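# Put phone on comic book and laptop on stand

## Task

Set the phone lying flat with all of it resting on the comic book, and place the closed laptop on the laptop stand with its top surface facing up and one of its long edges pressed against the stand's lips; at the end neither gripper may be in contact with the phone or the laptop.

## Robot and tools

Robot: two arms, left_arm and right_arm, each with a two-finger gripper. Base positions in the scene frame: left_arm at (+0.031, +0.243, 0) m, right_arm at (-0.029, -0.309, 0) m, both turned only slightly about z. A camera stand is fixed behind the arms. Cameras: cam_head_left and cam_head_right, each 896x504 pixels.

Frame: every reported pose and every offset uses the scene frame. Its origin is at table height, halfway between the nominal bases; +x points out over the table, +z up, and left_arm sits on the +y side (image left/right may not match). Rotations in an offset turn the gripper about its own Hand target position. The fingers point along the gripper's +z and open and close along its y. end_effector_position is the spot between the pads, about 1 cm short of the fingertips. Reported positions and orientations may be off by a few cm, more at long reach.

Row layout (shared by execute_actions and move): one list of 14 numbers covering both arms, even if only one moves. Order: left dx, dy, dz, rx, ry, rz, opening, then right dx, dy, dz, rx, ry, rz, opening. Each number is in [-1, 1]. The first six per arm are an offset, not a pose: they are measured from that arm's Hand target at the moment the action or move begins. Scale: 1.0 = 0.6 m for dx/dy/dz and 180 degrees for rx/ry/rz, which together form one rotation vector. Sending the same offset twice moves twice. Six zeros re-request the current Hand target. The opening is absolute: +1 fully open (0.094 m), -1 closed. Writing 0 for an opening is a real command to half-open, so repeat the present value to leave a gripper alone.

execute_actions(actions, cameras): actions is a list of actions; each action is up to 15 rows, one row per 1/30 s step, and a short action keeps its final row for the remaining steps. All rows of one action count from the same start pose. An empty list just returns state and images. cameras picks which images come back: omitted, null or ["all"] for all, [] for none; an unknown name voids the call.

move(target, speed, blend, opening_speed, blocking, cameras): drives each gripper along a straight line to its offset. target is a single 14-number row or a list of up to 15 rows; every row counts from the same starting Hand targets, not from the previous row. speed is the path's top speed in m/s (0.002 to 4.3, default 0.25; turning up to twice that in rad/s), one value or one per target. blend (m) rounds corners between listed targets. opening_speed sets how fast openings change, in units per second on the -1..1 scale, minimum 0.2; use it to close gently. blocking=false returns after about 0.5 s while motion continues. Paths do not avoid obstacles or the other arm, the gripper trails and can overshoot speed, and total duration is capped at 10 s. Do not route a path close to an arm's own base; go around it. The result adds a move: line telling how it ended (done, off_target, moving, held, fault) and which limits acted (paced = clipped, held = steps withheld). done means at rest within 10 mm and 2 degrees; neither done nor off_target tells you about contact.

wait(seconds 0 to 10): lets time pass with commands held; a running move keeps going. stop(): brakes a running move, needing some distance. zoom_image(camera, region=[x0, y0, x1, y1]) magnifies part of the newest image of cam_head_left or cam_head_right, region at most 504x504 pixels. finished_scene(scene): ends the scene with its number; irreversible, so call it only once the goal holds and both grippers are clear.

Reading results: Hand target is the last commanded pose after clipping; grippers often stop short of it because of friction or weight, so resend the remaining gap as an offset. Commanded orientation is limited to 40 degrees from the measured one per step. grip_measured uses the opening scale and reads a bit wide when empty, a bit narrower than a hard part when squeezing. Force is at its maximum once you command about 0.05 below the touch reading. To release, command well above grip_measured. grip_effort_nm is motor effort (negative = closing) and does not prove a grasp. Joint torques include arm weight and offsets; joints 3 and 4 wrap at ±28 N m. Joint ranges are listed per joint in rad.

Avoid: dropping anything, releasing moving objects, fast impacts, pressing hard into the table or stand, and anything leaving the table (that fails the task). Never let grippers, housings or wrist cameras collide or squeeze the other arm's fingers. If an arm is blocked it keeps pushing, so command it back past the contact. Long holding, stretched poses or pushing at unreachable targets heat motors: a MOTOR HOT line appears at 85 °C and at 100 °C that arm drops for 30 to 60 s or more. Objects may occasionally be nudged by outside forces; check with the cameras before finishing.

Each tool is called after "Emit:" as name([rows], argument=value, ...), one row to a line, values as JSON.

## Session

Emit:
execute_actions(actions=[])

Scene clock: 0.00 s.
left_arm: end_effector_position=(+0.5763, +0.0326, +0.2204) grip_measured=+1.000 grip_effort_nm=n/a end_effector_quat_wxyz=(+0.373, -0.189, +0.872, +0.255) | right_arm: end_effector_position=(+0.2774, -0.6662, +0.2410) grip_measured=+1.000 grip_effort_nm=n/a end_effector_quat_wxyz=(+0.133, +0.606, +0.784, +0.005)
Joint positions: left_arm=[-0.635 1.765 1.519 -1.122 -0.923 -0.933 0.094] | right_arm=[-0.891 1.406 1.314 -1.221 -0.069 0.44 0.094]
Joint velocities: within noise
Joint torques (N m): no reading
Motor temperatures (°C): left_arm=[22 27 33 23 30 24 28] | right_arm=[26 35 33 25 24 24 26]
Heat: left arm: hottest elbow 33 °C; right arm: hottest shoulder 35 °C.
Hand target: left_arm +0.5824, +0.0285, +0.2385; +0.386, -0.198, +0.868, +0.242 | right_arm +0.2821, -0.6719, +0.2485; +0.142, +0.605, +0.783, +0.003
Tool commands: left_gripper/opening=+1.0 right_gripper/opening=+1.0

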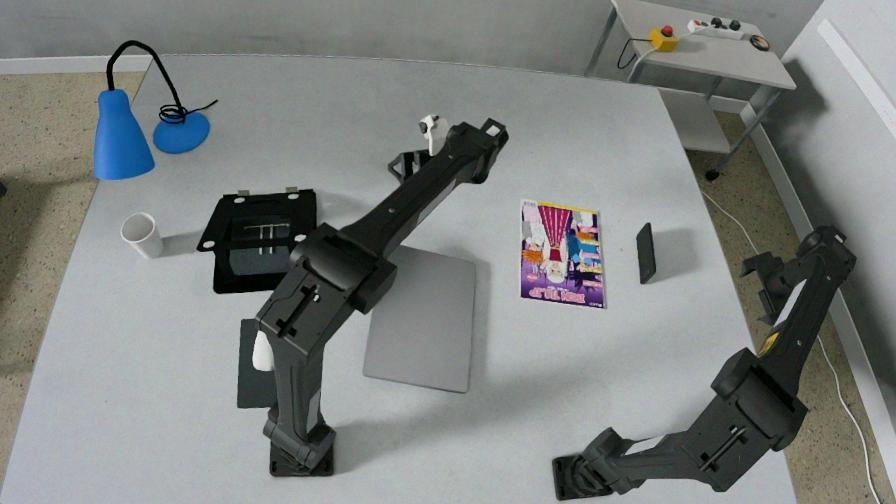

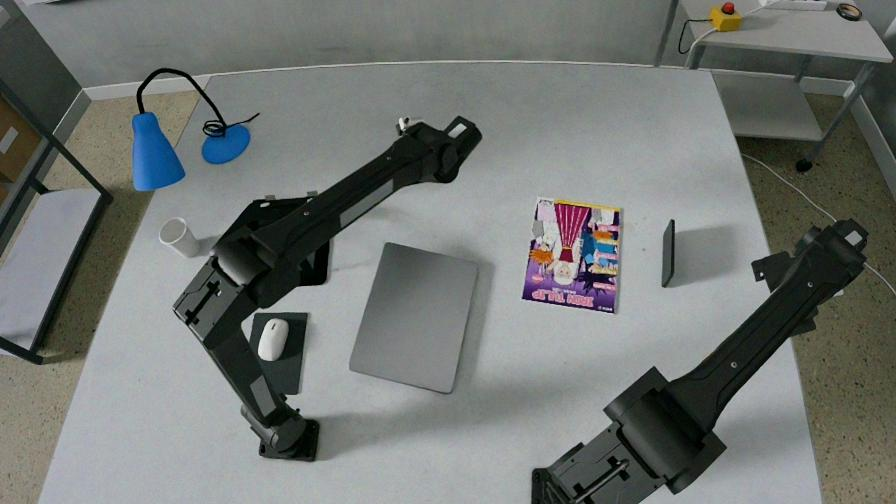

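Emit:
zoom_image(camera="cam_head_left", region=[600, 200, 720, 310])

Emit:
zoom_image(camera="cam_head_right", region=[620, 200, 740, 310])

Emit:
zoom_image(camera="cam_head_left", region=[180, 170, 340, 310])

Scaled by 4.200.

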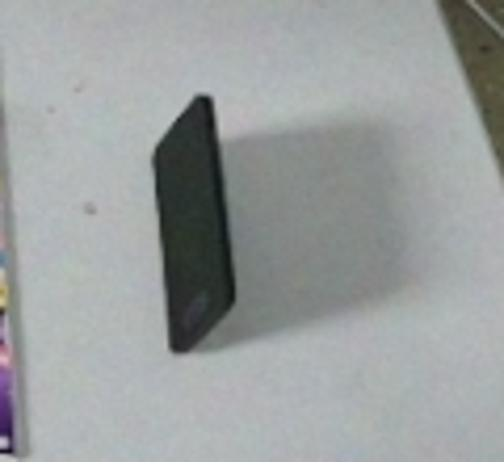

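Scaled by 4.200.

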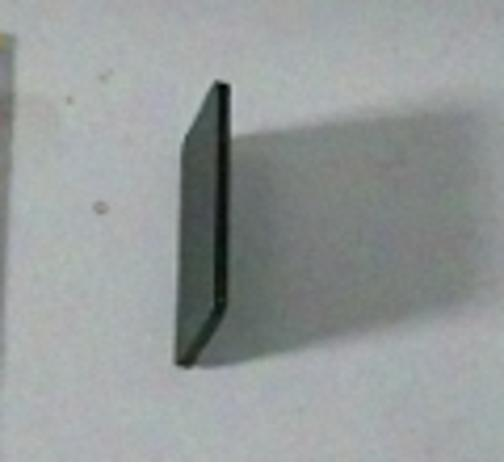

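Scaled by 3.150.

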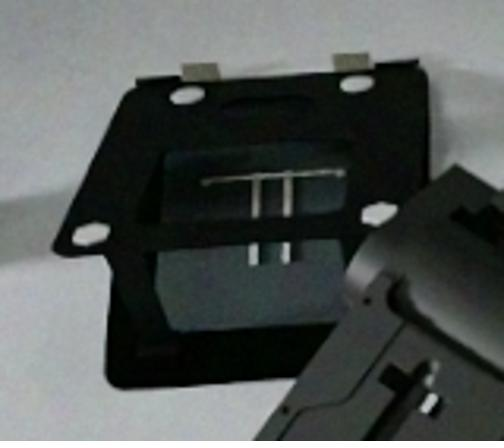

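Emit:
move([
  [0,0,0,0,0,0,1,0.363,0.212,-0.05,0.004,0.096,0.375,1],
  [0,0,0,0,0,0,1,0.363,0.212,-0.2,0.004,0.096,0.375,1],
], speed=0.3)

Emit:
zoom_image(camera="cam_head_left", region=[580, 180, 740, 310])

Emit:
zoom_image(camera="cam_head_right", region=[600, 180, 760, 310])

Scene clock: 22.73 s.
left_arm: end_effector_position=(+0.5763, +0.0326, +0.2204) grip_measured=+1.000 grip_effort_nm=0.022 end_effector_quat_wxyz=(+0.373, -0.189, +0.872, +0.255) | right_arm: end_effector_position=(+0.4977, -0.5466, +0.1443) grip_measured=+1.000 grip_effort_nm=-0.017 end_effector_quat_wxyz=(+0.009, +0.071, +0.997, -0.003)
Joint positions: left_arm=[-0.635 1.765 1.519 -1.122 -0.923 -0.933 0.094] | right_arm=[-0.428 1.872 1.662 -1.341 -0.001 -0.28 0.094]
Joint velocities: within noise
Joint torques (N m): left_arm=[-1.55 -19.78 12.81 0.64 -0.6 -0.03] | right_arm=[0.91 -20.37 8.17 0.54 0.08 0.06]
Motor temperatures (°C): left_arm=[22 29 36 24 30 24 28] | right_arm=[26 36 37 25 24 24 26]
Heat: left arm: hottest elbow 36 °C; right arm: hottest elbow 37 °C.
Hand target: left_arm +0.5824, +0.0285, +0.2385; +0.386, -0.198, +0.868, +0.242 | right_arm +0.4998, -0.5447, +0.1284; +0.000, +0.065, +0.998, +0.000
Off the commanded pose: left_arm 0.020 m, 2 deg | right_arm 0.016 m, 1 deg.
move: off_target (left_arm, right_arm)

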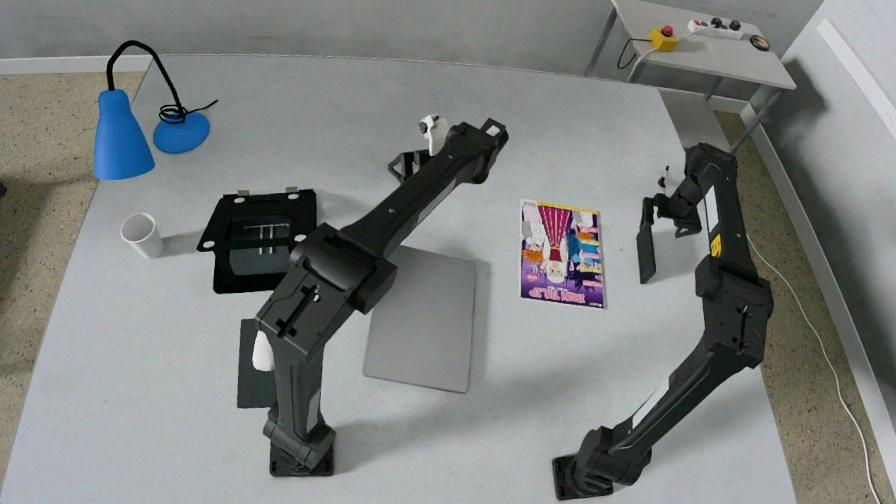

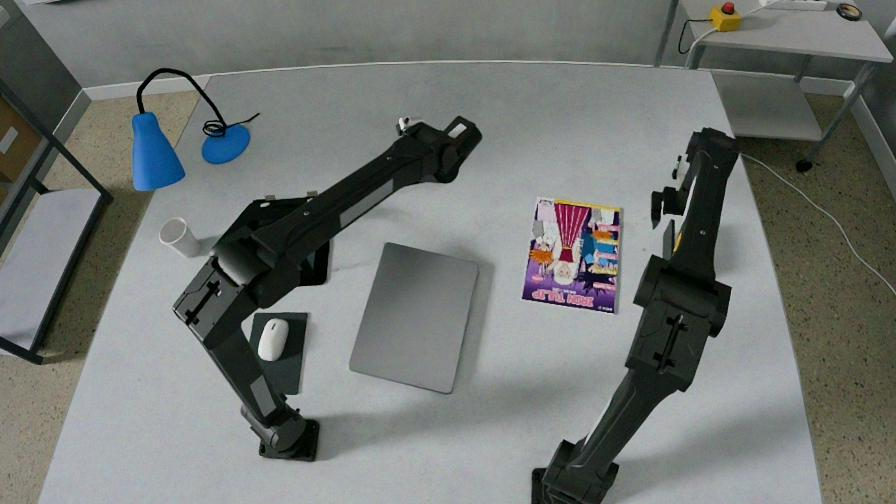

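Scaled by 3.150.

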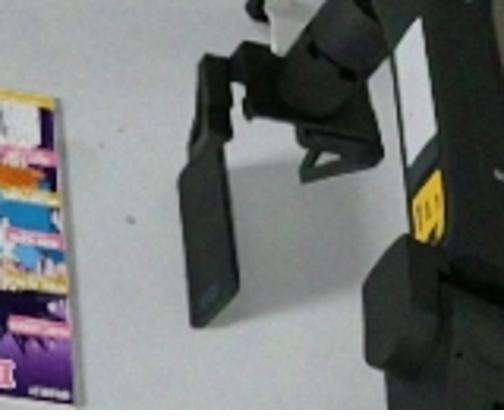

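Scaled by 3.150.

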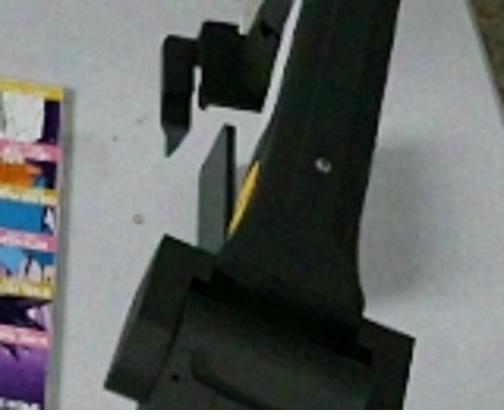

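Emit:
move(target=[0,0,0,0,0,0,1,-0.01,0.005,-0.15,0,0,0,1], speed=0.12)

Emit:
zoom_image(camera="cam_head_left", region=[580, 180, 740, 310])

Emit:
zoom_image(camera="cam_head_right", region=[600, 180, 760, 310])

Scene clock: 27.10 s.
left_arm: end_effector_position=(+0.5763, +0.0326, +0.2204) grip_measured=+1.000 grip_effort_nm=0.022 end_effector_quat_wxyz=(+0.373, -0.189, +0.872, +0.255) | right_arm: end_effector_position=(+0.4954, -0.5456, +0.0586) grip_measured=+1.000 grip_effort_nm=-0.012 end_effector_quat_wxyz=(+0.014, +0.071, +0.997, -0.004)
Joint positions: left_arm=[-0.635 1.765 1.519 -1.122 -0.923 -0.933 0.094] | right_arm=[-0.428 1.93 1.513 -1.125 -0.001 -0.281 0.094]
Joint velocities: within noise
Joint torques (N m): left_arm=[-1.49 -19.08 12.68 0.75 -0.56 -0.06] | right_arm=[0.91 -20.84 7.25 0.57 0.08 0.09]
Motor temperatures (°C): left_arm=[22 30 36 24 30 24 28] | right_arm=[26 37 37 25 24 24 26]
Heat: left arm: hottest elbow 36 °C; right arm: hottest shoulder 37 °C.
Hand target: left_arm +0.5824, +0.0285, +0.2385; +0.386, -0.198, +0.868, +0.242 | right_arm +0.4939, -0.5417, +0.0384; +0.000, +0.065, +0.998, +0.000
Off the commanded pose: left_arm 0.020 m, 2 deg | right_arm 0.021 m, 2 deg.
move: off_target (left_arm, right_arm)

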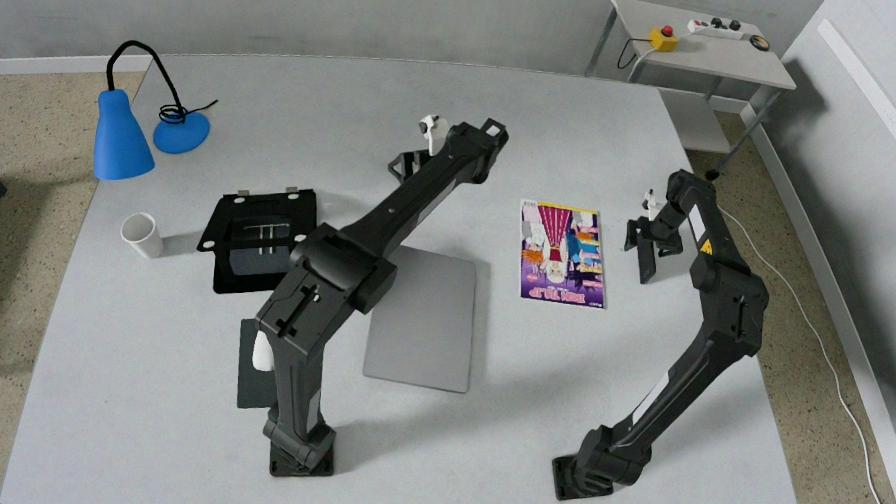

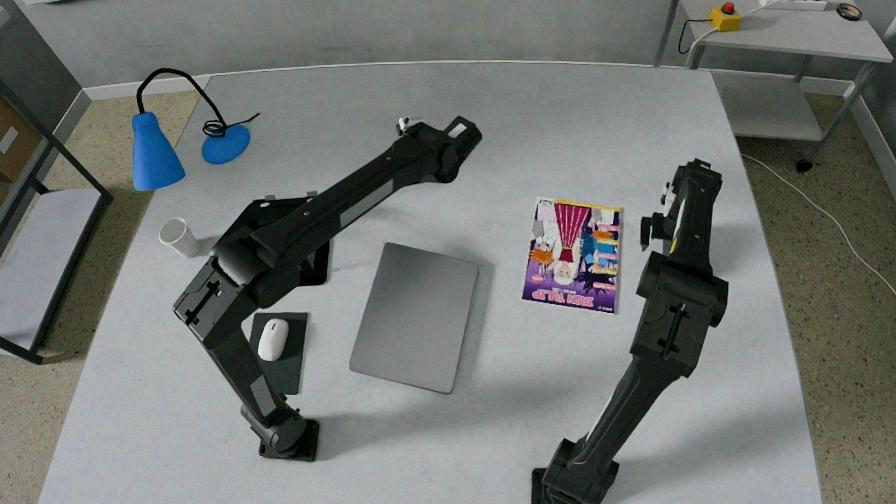

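Scaled by 3.150.

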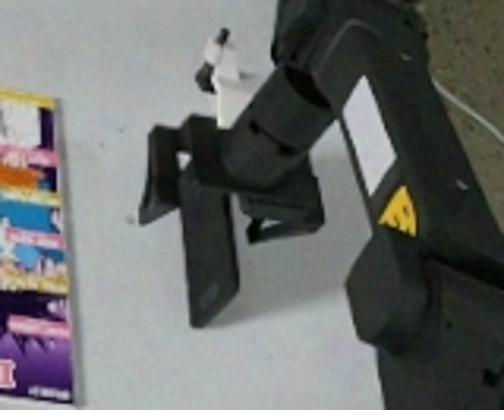

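Scaled by 3.150.

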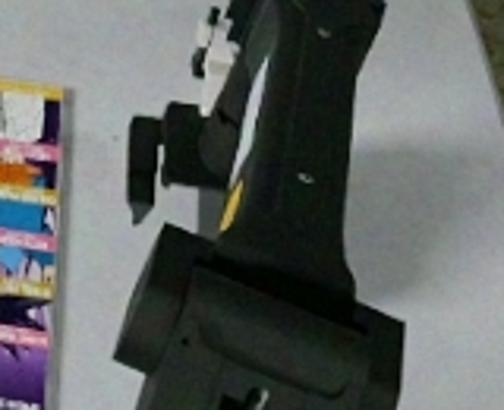

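Emit:
move([
  [0,0,0,0,0,0,1,-0.03,0.0,-0.0,0,0,0,1],
  [0,0,0,0,0,0,1,-0.03,0.0,-0.0,0,0,0,-0.5],
  [0,0,0,0,0,0,1,-0.03,0.0,-0.0,0,0,0,-0.95],
], speed=0.1, opening_speed=0.7)

Emit:
zoom_image(camera="cam_head_left", region=[580, 180, 740, 310])

Scene clock: 34.87 s.
left_arm: end_effector_position=(+0.5763, +0.0326, +0.2204) grip_measured=+1.000 grip_effort_nm=0.027 end_effector_quat_wxyz=(+0.373, -0.189, +0.872, +0.255) | right_arm: end_effector_position=(+0.4800, -0.5402, +0.0398) grip_measured=-0.845 grip_effort_nm=-1.018 end_effector_quat_wxyz=(-0.001, +0.065, +0.998, -0.001)
Joint positions: left_arm=[-0.635 1.765 1.519 -1.122 -0.923 -0.933 0.094] | right_arm=[-0.429 1.93 1.459 -1.1 0.003 -0.295 0.007]
Joint velocities: within noise
Joint torques (N m): left_arm=[-1.32 -19.49 12.68 0.72 -0.59 -0.04] | right_arm=[0.09 -22.71 6.72 0.42 -0.08 0.1]
Motor temperatures (°C): left_arm=[22 30 37 24 30 24 28] | right_arm=[26 37 37 25 24 24 26]
Heat: left arm: hottest elbow 37 °C; right arm: hottest shoulder 37 °C.
Hand target: left_arm +0.5824, +0.0285, +0.2385; +0.386, -0.198, +0.868, +0.242 | right_arm +0.4759, -0.5417, +0.0384; +0.000, +0.065, +0.998, +0.000
Off the commanded pose: left_arm 0.020 m, 2 deg | right_arm 0.005 m, 0 deg.
move: off_target (left_arm)

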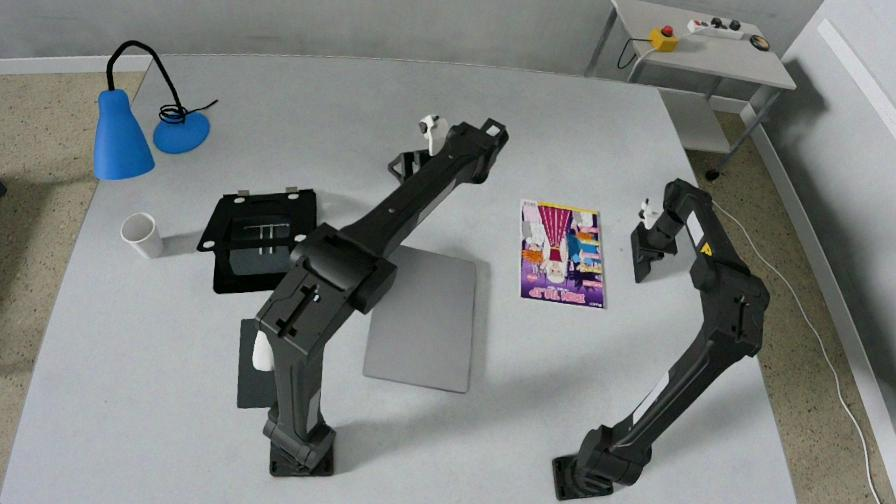

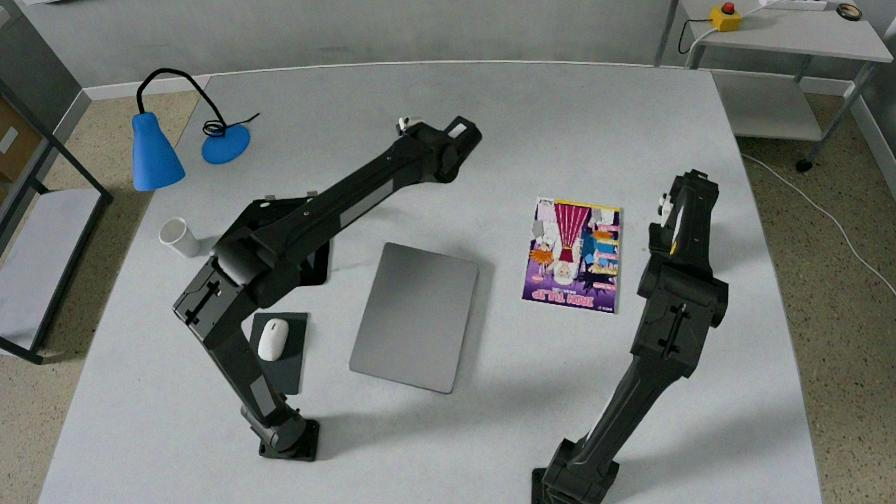

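Scaled by 3.150.

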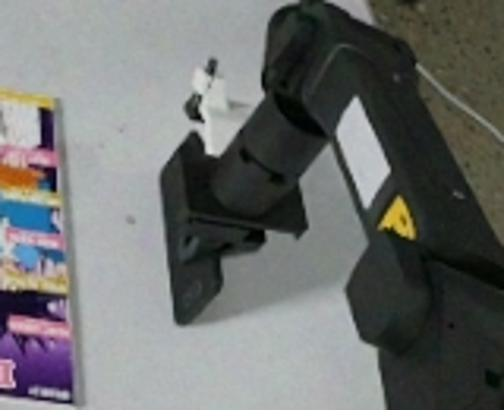

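Emit:
move([
  [0,0,0,0,0,0,1,0.0,0.0,0.26,0,0,0,-0.95],
  [0,0,0,0,0,0,1,0.023,0.316,0.26,0.33,-0.0435,0,-0.95],
], speed=0.2)

Emit:
zoom_image(camera="cam_head_left", region=[460, 160, 660, 330])

Scene clock: 48.77 s.
left_arm: end_effector_position=(+0.5763, +0.0326, +0.2204) grip_measured=+1.000 grip_effort_nm=0.022 end_effector_quat_wxyz=(+0.373, -0.189, +0.872, +0.255) | right_arm: end_effector_position=(+0.4906, -0.3586, +0.2056) grip_measured=-0.846 grip_effort_nm=-1.043 end_effector_quat_wxyz=(+0.049, +0.055, +0.869, +0.489)
Joint positions: left_arm=[-0.635 1.765 1.519 -1.122 -0.923 -0.933 0.094] | right_arm=[-0.382 1.851 1.557 -1.616 -0.992 -0.435 0.007]
Joint velocities: within noise
Joint torques (N m): left_arm=[-1.79 -19.84 12.68 0.81 -0.59 -0.07] | right_arm=[1.26 -19.08 7.31 -0.8 -0.76 -0.03]
Motor temperatures (°C): left_arm=[22 31 38 24 30 24 28] | right_arm=[26 37 37 25 24 24 27]
Heat: left arm: hottest elbow 38 °C; right arm: hottest shoulder 37 °C.
Hand target: left_arm +0.5824, +0.0285, +0.2385; +0.386, -0.198, +0.868, +0.242 | right_arm +0.4895, -0.3520, +0.1945; +0.033, +0.056, +0.865, +0.498
Off the commanded pose: left_arm 0.020 m, 2 deg | right_arm 0.013 m, 2 deg.
move: off_target (left_arm, right_arm)

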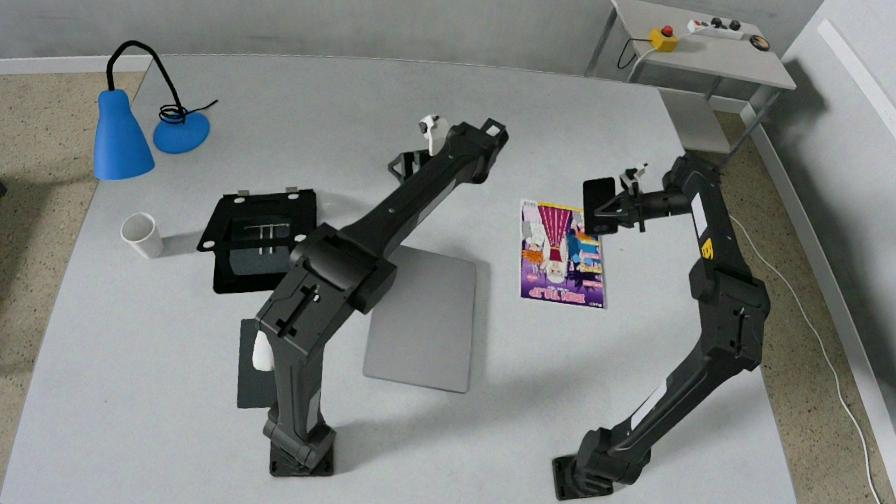

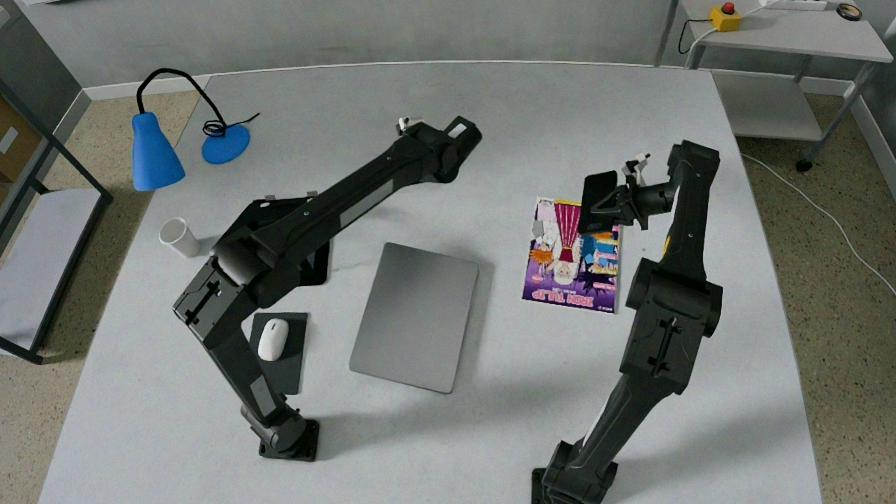

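Scaled by 2.520.

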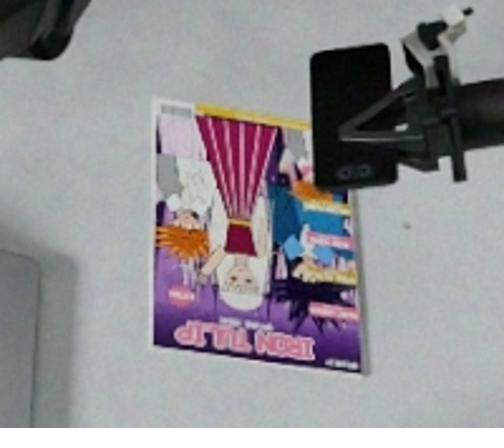

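Emit:
move(target=[0,0,0,0,0,0,1,-0.025,-0.01,-0.24,0,0,0,-0.95], speed=0.15)

Emit:
zoom_image(camera="cam_head_left", region=[460, 160, 660, 330])

Emit:
zoom_image(camera="cam_head_right", region=[480, 160, 680, 330])

Scene clock: 53.10 s.
left_arm: end_effector_position=(+0.5763, +0.0326, +0.2204) grip_measured=+1.000 grip_effort_nm=0.027 end_effector_quat_wxyz=(+0.373, -0.189, +0.872, +0.255) | right_arm: end_effector_position=(+0.4757, -0.3538, +0.0587) grip_measured=-0.846 grip_effort_nm=-1.043 end_effector_quat_wxyz=(+0.032, +0.054, +0.867, +0.495)
Joint positions: left_arm=[-0.635 1.765 1.519 -1.122 -0.923 -0.933 0.094] | right_arm=[-0.383 2.014 1.373 -1.33 -0.987 -0.471 0.007]
Joint velocities: within noise
Joint torques (N m): left_arm=[-1.73 -18.96 12.63 0.79 -0.57 -0.02] | right_arm=[-0.15 -20.42 6.15 -0.21 -0.64 -0.01]
Motor temperatures (°C): left_arm=[22 31 38 24 30 24 28] | right_arm=[26 38 38 25 25 24 27]
Heat: left arm: hottest elbow 38 °C; right arm: hottest shoulder 38 °C.
Hand target: left_arm +0.5824, +0.0285, +0.2385; +0.386, -0.198, +0.868, +0.242 | right_arm +0.4746, -0.3581, +0.0504; +0.033, +0.056, +0.865, +0.498
Off the commanded pose: left_arm 0.020 m, 2 deg | right_arm 0.009 m, 1 deg.
move: off_target (left_arm)

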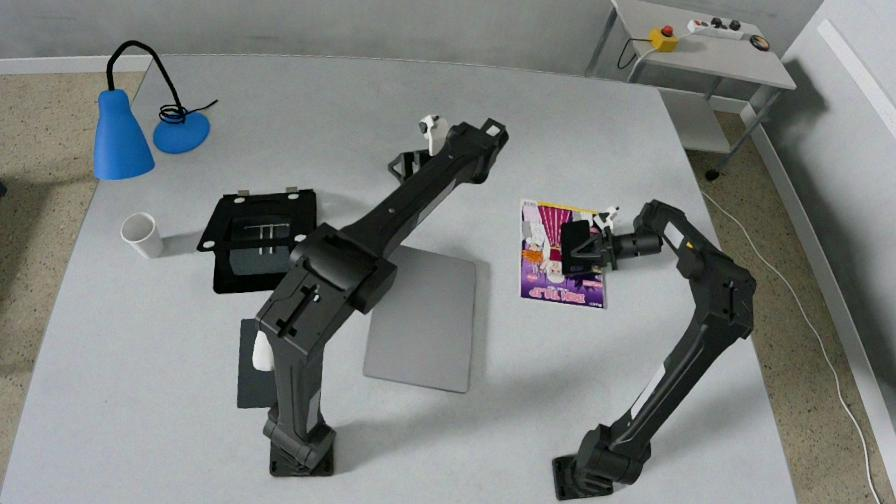

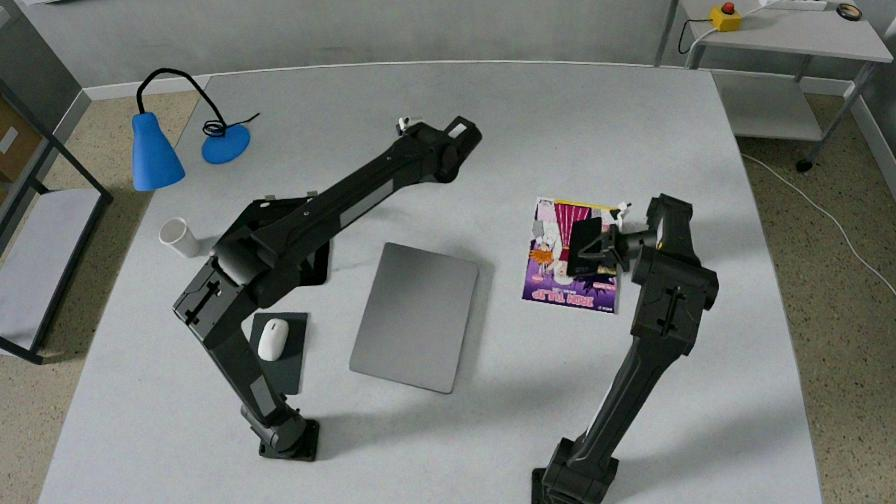

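Scaled by 2.520.

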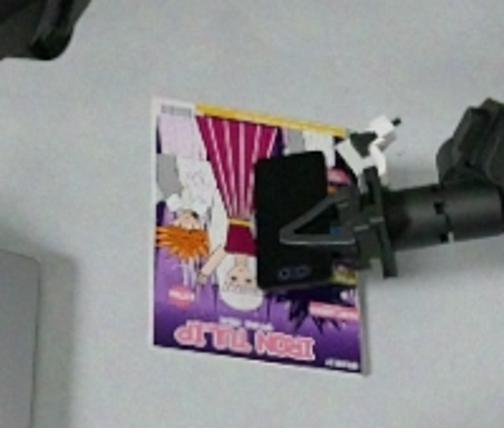

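Scaled by 2.520.

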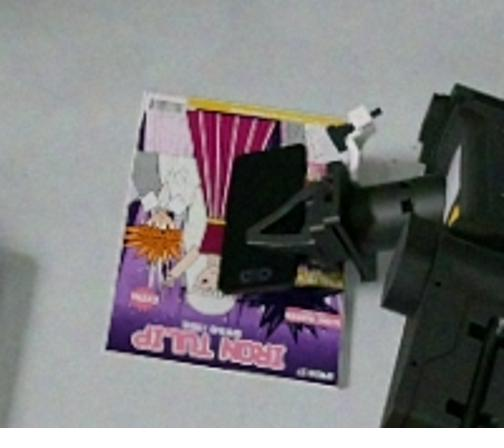

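Well placed. Lower to contact.

Emit:
move(target=[0,0,0,0,0,0,1,0.01,0.0,-0.065,0,0,0,-0.95], speed=0.05)

Emit:
zoom_image(camera="cam_head_left", region=[460, 160, 660, 330])

Scene clock: 55.87 s.
left_arm: end_effector_position=(+0.5763, +0.0326, +0.2204) grip_measured=+1.000 grip_effort_nm=0.022 end_effector_quat_wxyz=(+0.373, -0.189, +0.872, +0.255) | right_arm: end_effector_position=(+0.4822, -0.3556, +0.0300) grip_measured=-0.846 grip_effort_nm=-1.043 end_effector_quat_wxyz=(+0.041, +0.050, +0.866, +0.496)
Joint positions: left_arm=[-0.635 1.765 1.519 -1.122 -0.923 -0.933 0.094] | right_arm=[-0.383 2.067 1.373 -1.26 -0.994 -0.473 0.007]
Joint velocities: within noise
Joint torques (N m): left_arm=[-1.85 -19.84 12.83 0.59 -0.55 0.01] | right_arm=[0.09 -19.08 6.04 0.18 -0.47 0.07]
Motor temperatures (°C): left_arm=[22 31 38 24 30 24 28] | right_arm=[26 38 38 25 25 24 27]
Heat: left arm: hottest elbow 38 °C; right arm: hottest shoulder 38 °C.
Hand target: left_arm +0.5824, +0.0285, +0.2385; +0.386, -0.198, +0.868, +0.242 | right_arm +0.4806, -0.3581, +0.0114; +0.033, +0.056, +0.865, +0.498
Off the commanded pose: left_arm 0.020 m, 2 deg | right_arm 0.019 m, 1 deg.
move: off_target (left_arm, right_arm)

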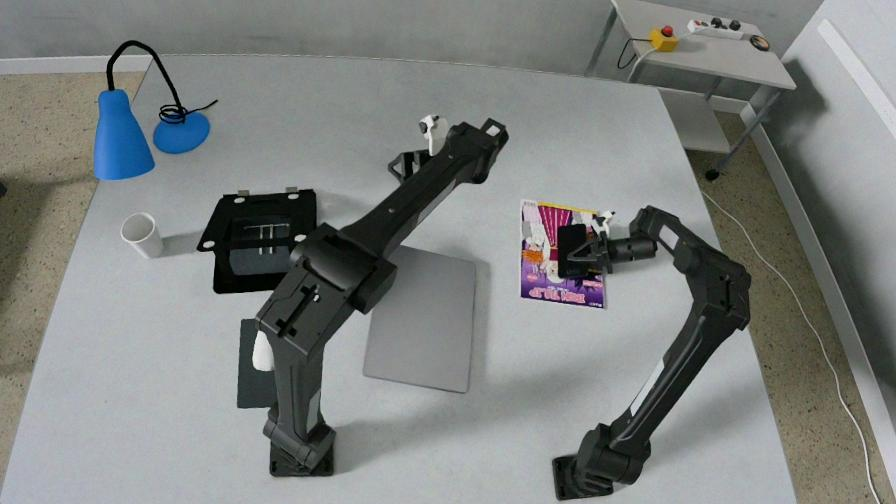

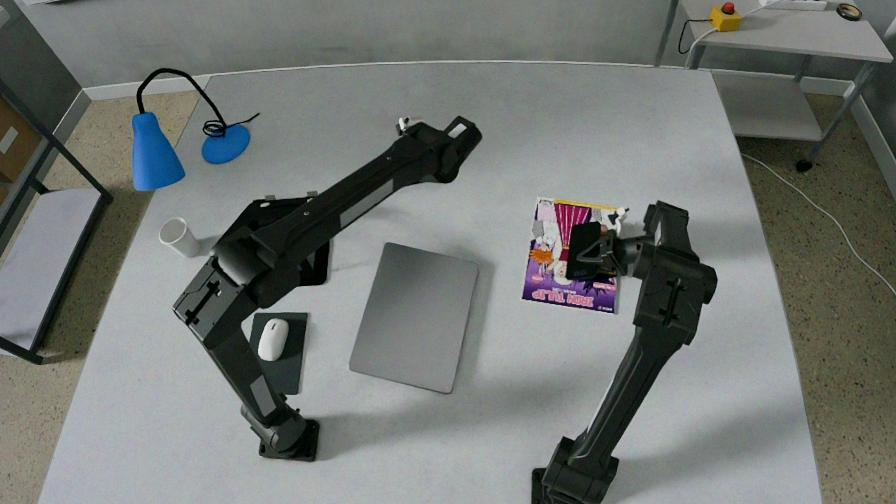

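Scaled by 2.520.

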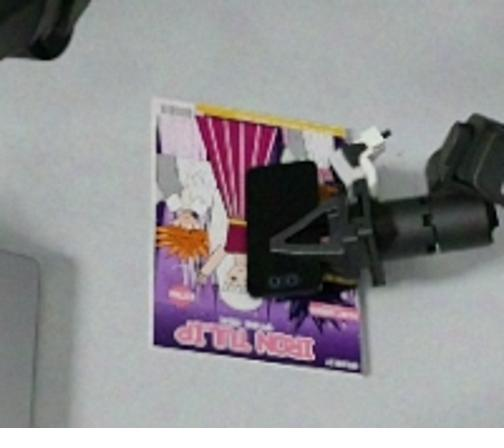

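Emit:
move([
  [0,0,0,0,0,0,1,0,0.0,0.008,0,0,0,-0.6],
  [0,0,0,0,0,0,1,0,0,0.008,0,0,0,-0.2],
], speed=0.05, opening_speed=0.4)

Emit:
zoom_image(camera="cam_head_left", region=[460, 160, 660, 330])

Scene clock: 62.13 s.
left_arm: end_effector_position=(+0.5763, +0.0326, +0.2204) grip_measured=+1.000 grip_effort_nm=0.027 end_effector_quat_wxyz=(+0.373, -0.189, +0.872, +0.255) | right_arm: end_effector_position=(+0.4827, -0.3548, +0.0309) grip_measured=-0.203 grip_effort_nm=0.110 end_effector_quat_wxyz=(+0.041, +0.051, +0.864, +0.499)
Joint positions: left_arm=[-0.635 1.765 1.519 -1.122 -0.923 -0.933 0.094] | right_arm=[-0.383 2.069 1.373 -1.262 -1.003 -0.473 0.037]
Joint velocities: within noise
Joint torques (N m): left_arm=[-1.67 -18.9 12.79 0.64 -0.58 -0.04] | right_arm=[0.15 -19.78 6.16 -0.18 -0.14 0.07]
Motor temperatures (°C): left_arm=[22 31 38 24 30 24 28] | right_arm=[26 39 38 25 25 24 27]
Heat: left arm: hottest elbow 38 °C; right arm: hottest shoulder 39 °C.
Hand target: left_arm +0.5824, +0.0285, +0.2385; +0.386, -0.198, +0.868, +0.242 | right_arm +0.4806, -0.3581, +0.0162; +0.033, +0.056, +0.865, +0.498
Off the commanded pose: left_arm 0.020 m, 2 deg | right_arm 0.015 m, 1 deg.
move: off_target (left_arm, right_arm); target 2's new opening was sent with right_arm's hand 0.013 m and 1 deg from that target

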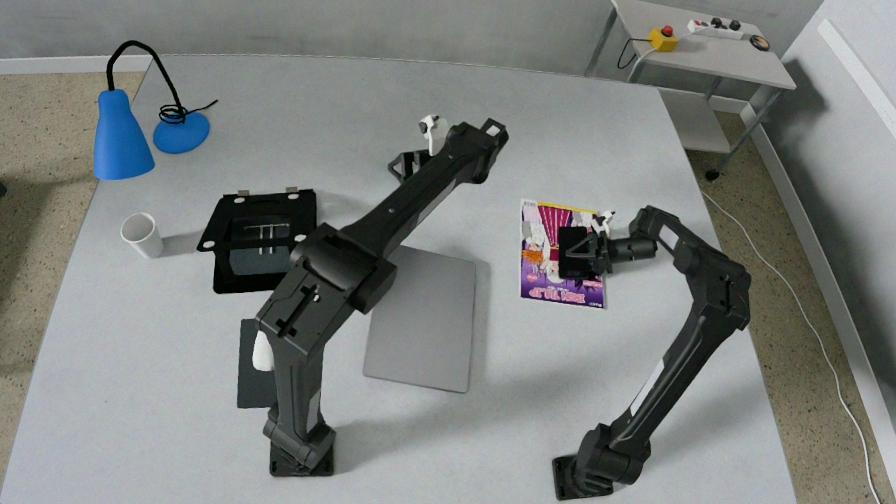

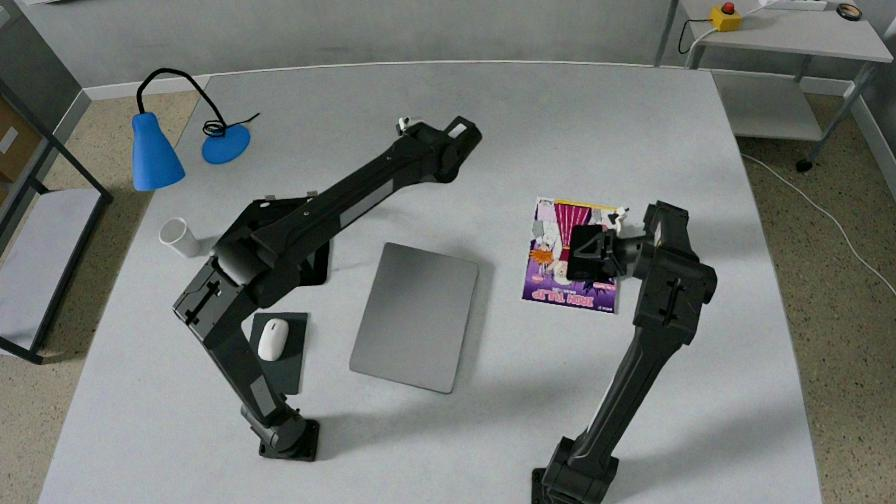

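Scaled by 2.520.

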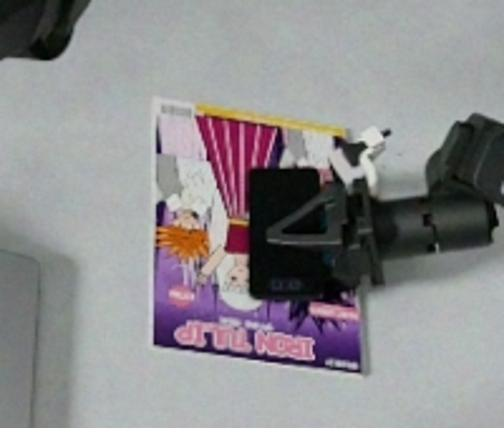

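Emit:
move([
  [0,0,0,0,0,0,1,-0.025,-0.17,0.01,0,0,0,-0.2],
  [0,0,0,0,0,0,1,-0.05,-0.25,0.2,0,0,0,-0.2],
], speed=0.08)

Emit:
zoom_image(camera="cam_head_left", region=[460, 160, 660, 330])

Emit:
zoom_image(camera="cam_head_right", region=[480, 160, 680, 330])

Scene clock: 68.07 s.
left_arm: end_effector_position=(+0.5763, +0.0326, +0.2204) grip_measured=+1.000 grip_effort_nm=0.022 end_effector_quat_wxyz=(+0.373, -0.189, +0.872, +0.255) | right_arm: end_effector_position=(+0.4422, -0.4947, +0.1191) grip_measured=-0.201 grip_effort_nm=0.061 end_effector_quat_wxyz=(+0.061, +0.084, +0.876, +0.472)
Joint positions: left_arm=[-0.635 1.765 1.519 -1.122 -0.923 -0.933 0.094] | right_arm=[-0.645 2.006 1.551 -1.669 -0.871 -0.712 0.038]
Joint velocities: within noise
Joint torques (N m): left_arm=[-1.49 -19.66 12.78 0.72 -0.55 0] | right_arm=[-0.15 -23.12 10.24 -1.16 -0.36 0.16]
Motor temperatures (°C): left_arm=[22 31 39 24 30 24 28] | right_arm=[26 39 38 25 25 23 27]
Heat: left arm: hottest elbow 39 °C; right arm: hottest shoulder 39 °C.
Hand target: left_arm +0.5824, +0.0285, +0.2385; +0.386, -0.198, +0.868, +0.242 | right_arm +0.4505, -0.5081, +0.1362; +0.033, +0.056, +0.865, +0.498
Off the commanded pose: left_arm 0.020 m, 2 deg | right_arm 0.023 m, 6 deg.
joint sent to its limit (right arm) — joint 4 (wrist pitch), lower limit. The joint targets are off in orientation, not in position.
move: off_target (left_arm, right_arm)

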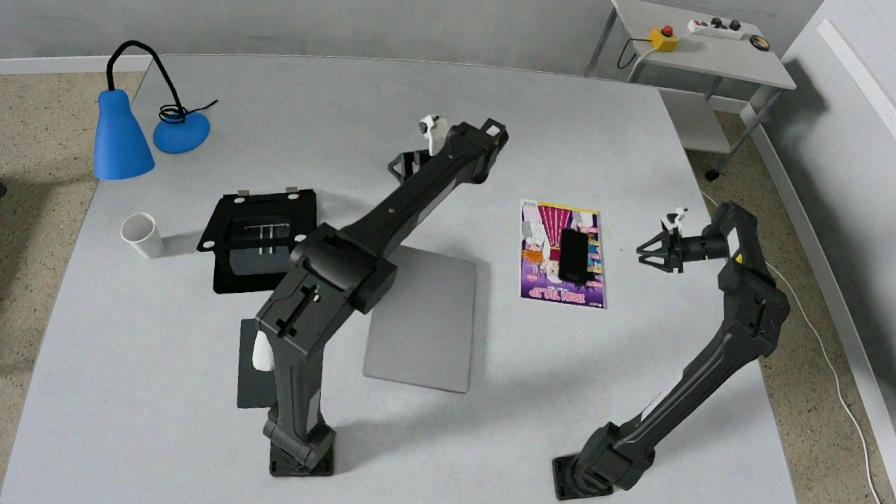

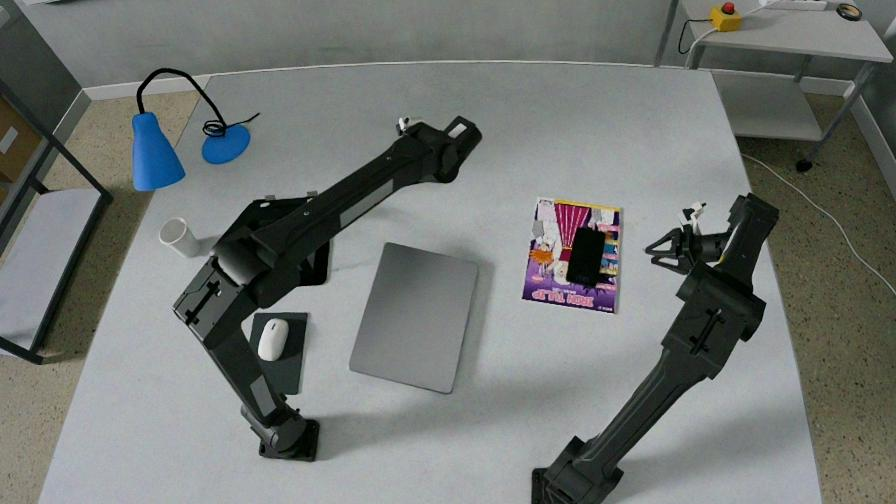

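Scaled by 2.520.

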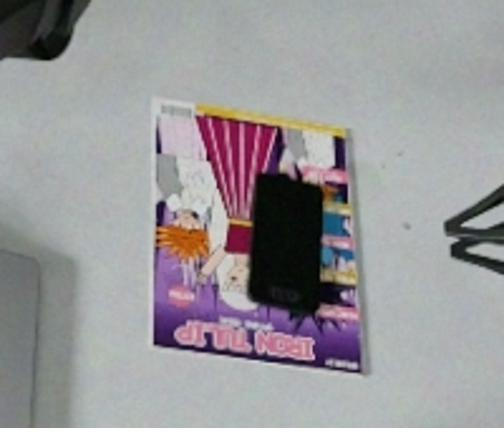

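Scaled by 2.520.

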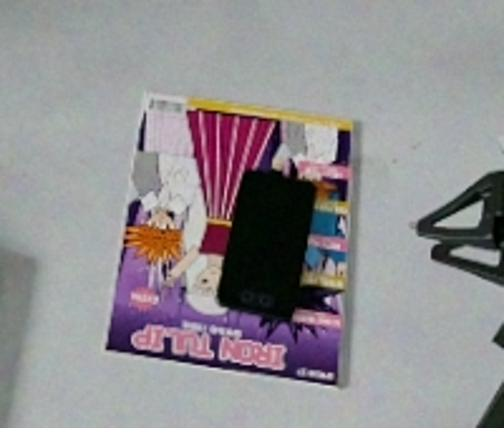

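Emit:
move([
  [-0.30,0.29,0.15,-0.161,0.257,-0.132,1,-0.15,0.18,0.11,0,0,0,0.28],
  [-0.55,0.65,0.12,-0.5546,0.02,0.026,0.28,-0.217,0.48,-0.08,0,0,0,0.28],
], speed=0.25)

Scene clock: 104.37 s.
left_arm: end_effector_position=(+0.2581, +0.4209, +0.3094) grip_measured=+0.283 grip_effort_nm=-0.085 end_effector_quat_wxyz=(+0.192, -0.519, +0.736, -0.390) | right_arm: end_effector_position=(+0.3248, -0.2251, +0.0876) grip_measured=+0.279 grip_effort_nm=0.061 end_effector_quat_wxyz=(+0.033, +0.061, +0.864, +0.498)
Joint positions: left_arm=[1.127 1.049 1.045 -1.671 0.895 -0.022 0.06] | right_arm=[-0.196 1.519 0.756 -0.902 -1.043 -0.105 0.06]
Joint velocities: within noise
Joint torques (N m): left_arm=[-0.09 -7.82 9.05 -0.12 0.63 0.02] | right_arm=[1.38 -13.68 5.22 0.38 -0.55 0.16]
Motor temperatures (°C): left_arm=[22 31 39 23 29 24 27] | right_arm=[26 43 41 25 25 23 26]
Heat: left arm: hottest elbow 39 °C; right arm: hottest shoulder 43 °C.
Hand target: left_arm +0.2524, +0.4184, +0.3106; +0.064, -0.447, +0.746, -0.489 | right_arm +0.3203, -0.2200, +0.0882; +0.033, +0.056, +0.865, +0.498
Off the commanded pose: left_arm 0.006 m, 20 deg | right_arm 0.007 m, 1 deg.
joint sent to its limit (left arm) — joint 4 (wrist pitch), lower limit. The joint targets are off in orientation, not in position.
move: off_target (left_arm); target 2's new opening was sent with left_arm's hand 0.006 m and 20 deg from that target

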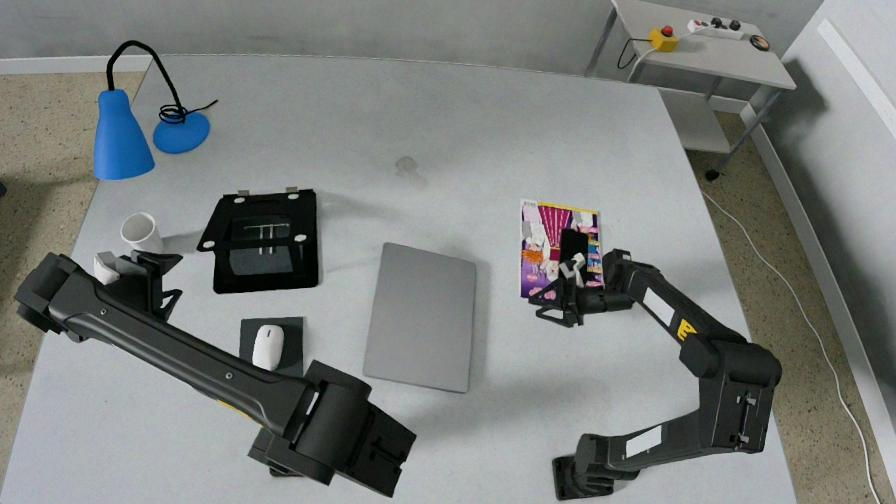

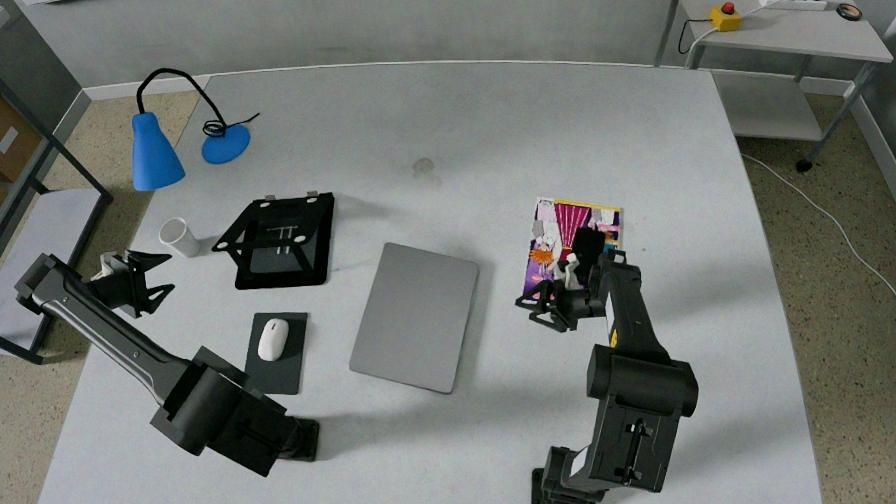

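Emit:
move([
  [0,0,0,0,0,0,0.28,-0.01,-0.02,-0.105,0,0,0,0.28],
], speed=0.15)

Emit:
zoom_image(camera="cam_head_left", region=[340, 220, 640, 410])

Scene clock: 108.10 s.
left_arm: end_effector_position=(+0.2582, +0.4208, +0.3095) grip_measured=+0.282 grip_effort_nm=-0.081 end_effector_quat_wxyz=(+0.193, -0.519, +0.736, -0.390) | right_arm: end_effector_position=(+0.3160, -0.2279, +0.0356) grip_measured=+0.279 grip_effort_nm=0.066 end_effector_quat_wxyz=(+0.034, +0.052, +0.864, +0.500)
Joint positions: left_arm=[1.127 1.049 1.045 -1.671 0.895 -0.022 0.06] | right_arm=[-0.21 1.642 0.704 -0.765 -1.045 -0.161 0.06]
Joint velocities: within noise
Joint torques (N m): left_arm=[-0.44 -7.36 9.13 -0.23 0.56 -0.05] | right_arm=[-0.32 -11.11 4.52 0.47 -0.33 0.01]
Motor temperatures (°C): left_arm=[22 31 39 23 29 24 27] | right_arm=[26 42 41 25 25 23 26]
Heat: left arm: hottest elbow 39 °C; right arm: hottest shoulder 42 °C.
Hand target: left_arm +0.2524, +0.4184, +0.3106; +0.064, -0.447, +0.746, -0.489 | right_arm +0.3144, -0.2321, +0.0252; +0.033, +0.056, +0.865, +0.498
Off the commanded pose: left_arm 0.006 m, 20 deg | right_arm 0.011 m, 1 deg.
joint sent to its limit (left arm) — joint 4 (wrist pitch), lower limit. The joint targets are off in orientation, not in position.
move: off_target (left_arm, right_arm)

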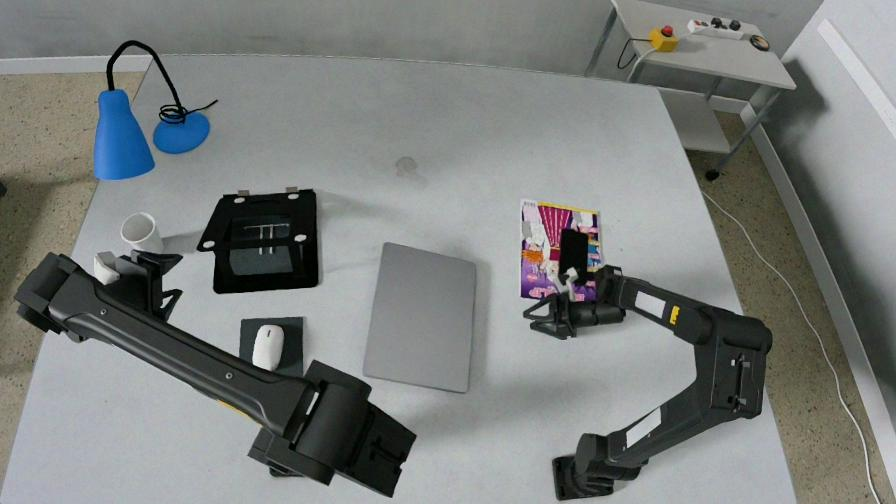

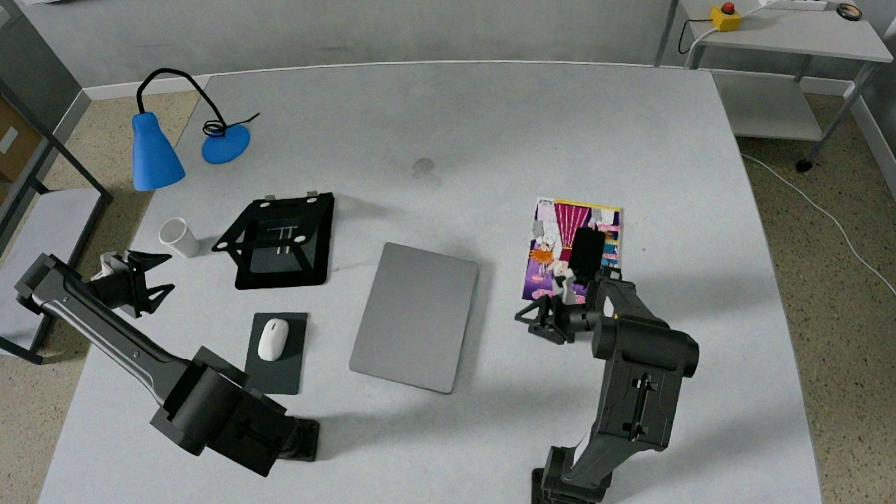

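Scaled by 1.680.

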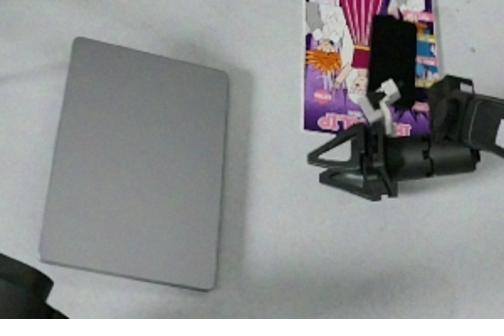

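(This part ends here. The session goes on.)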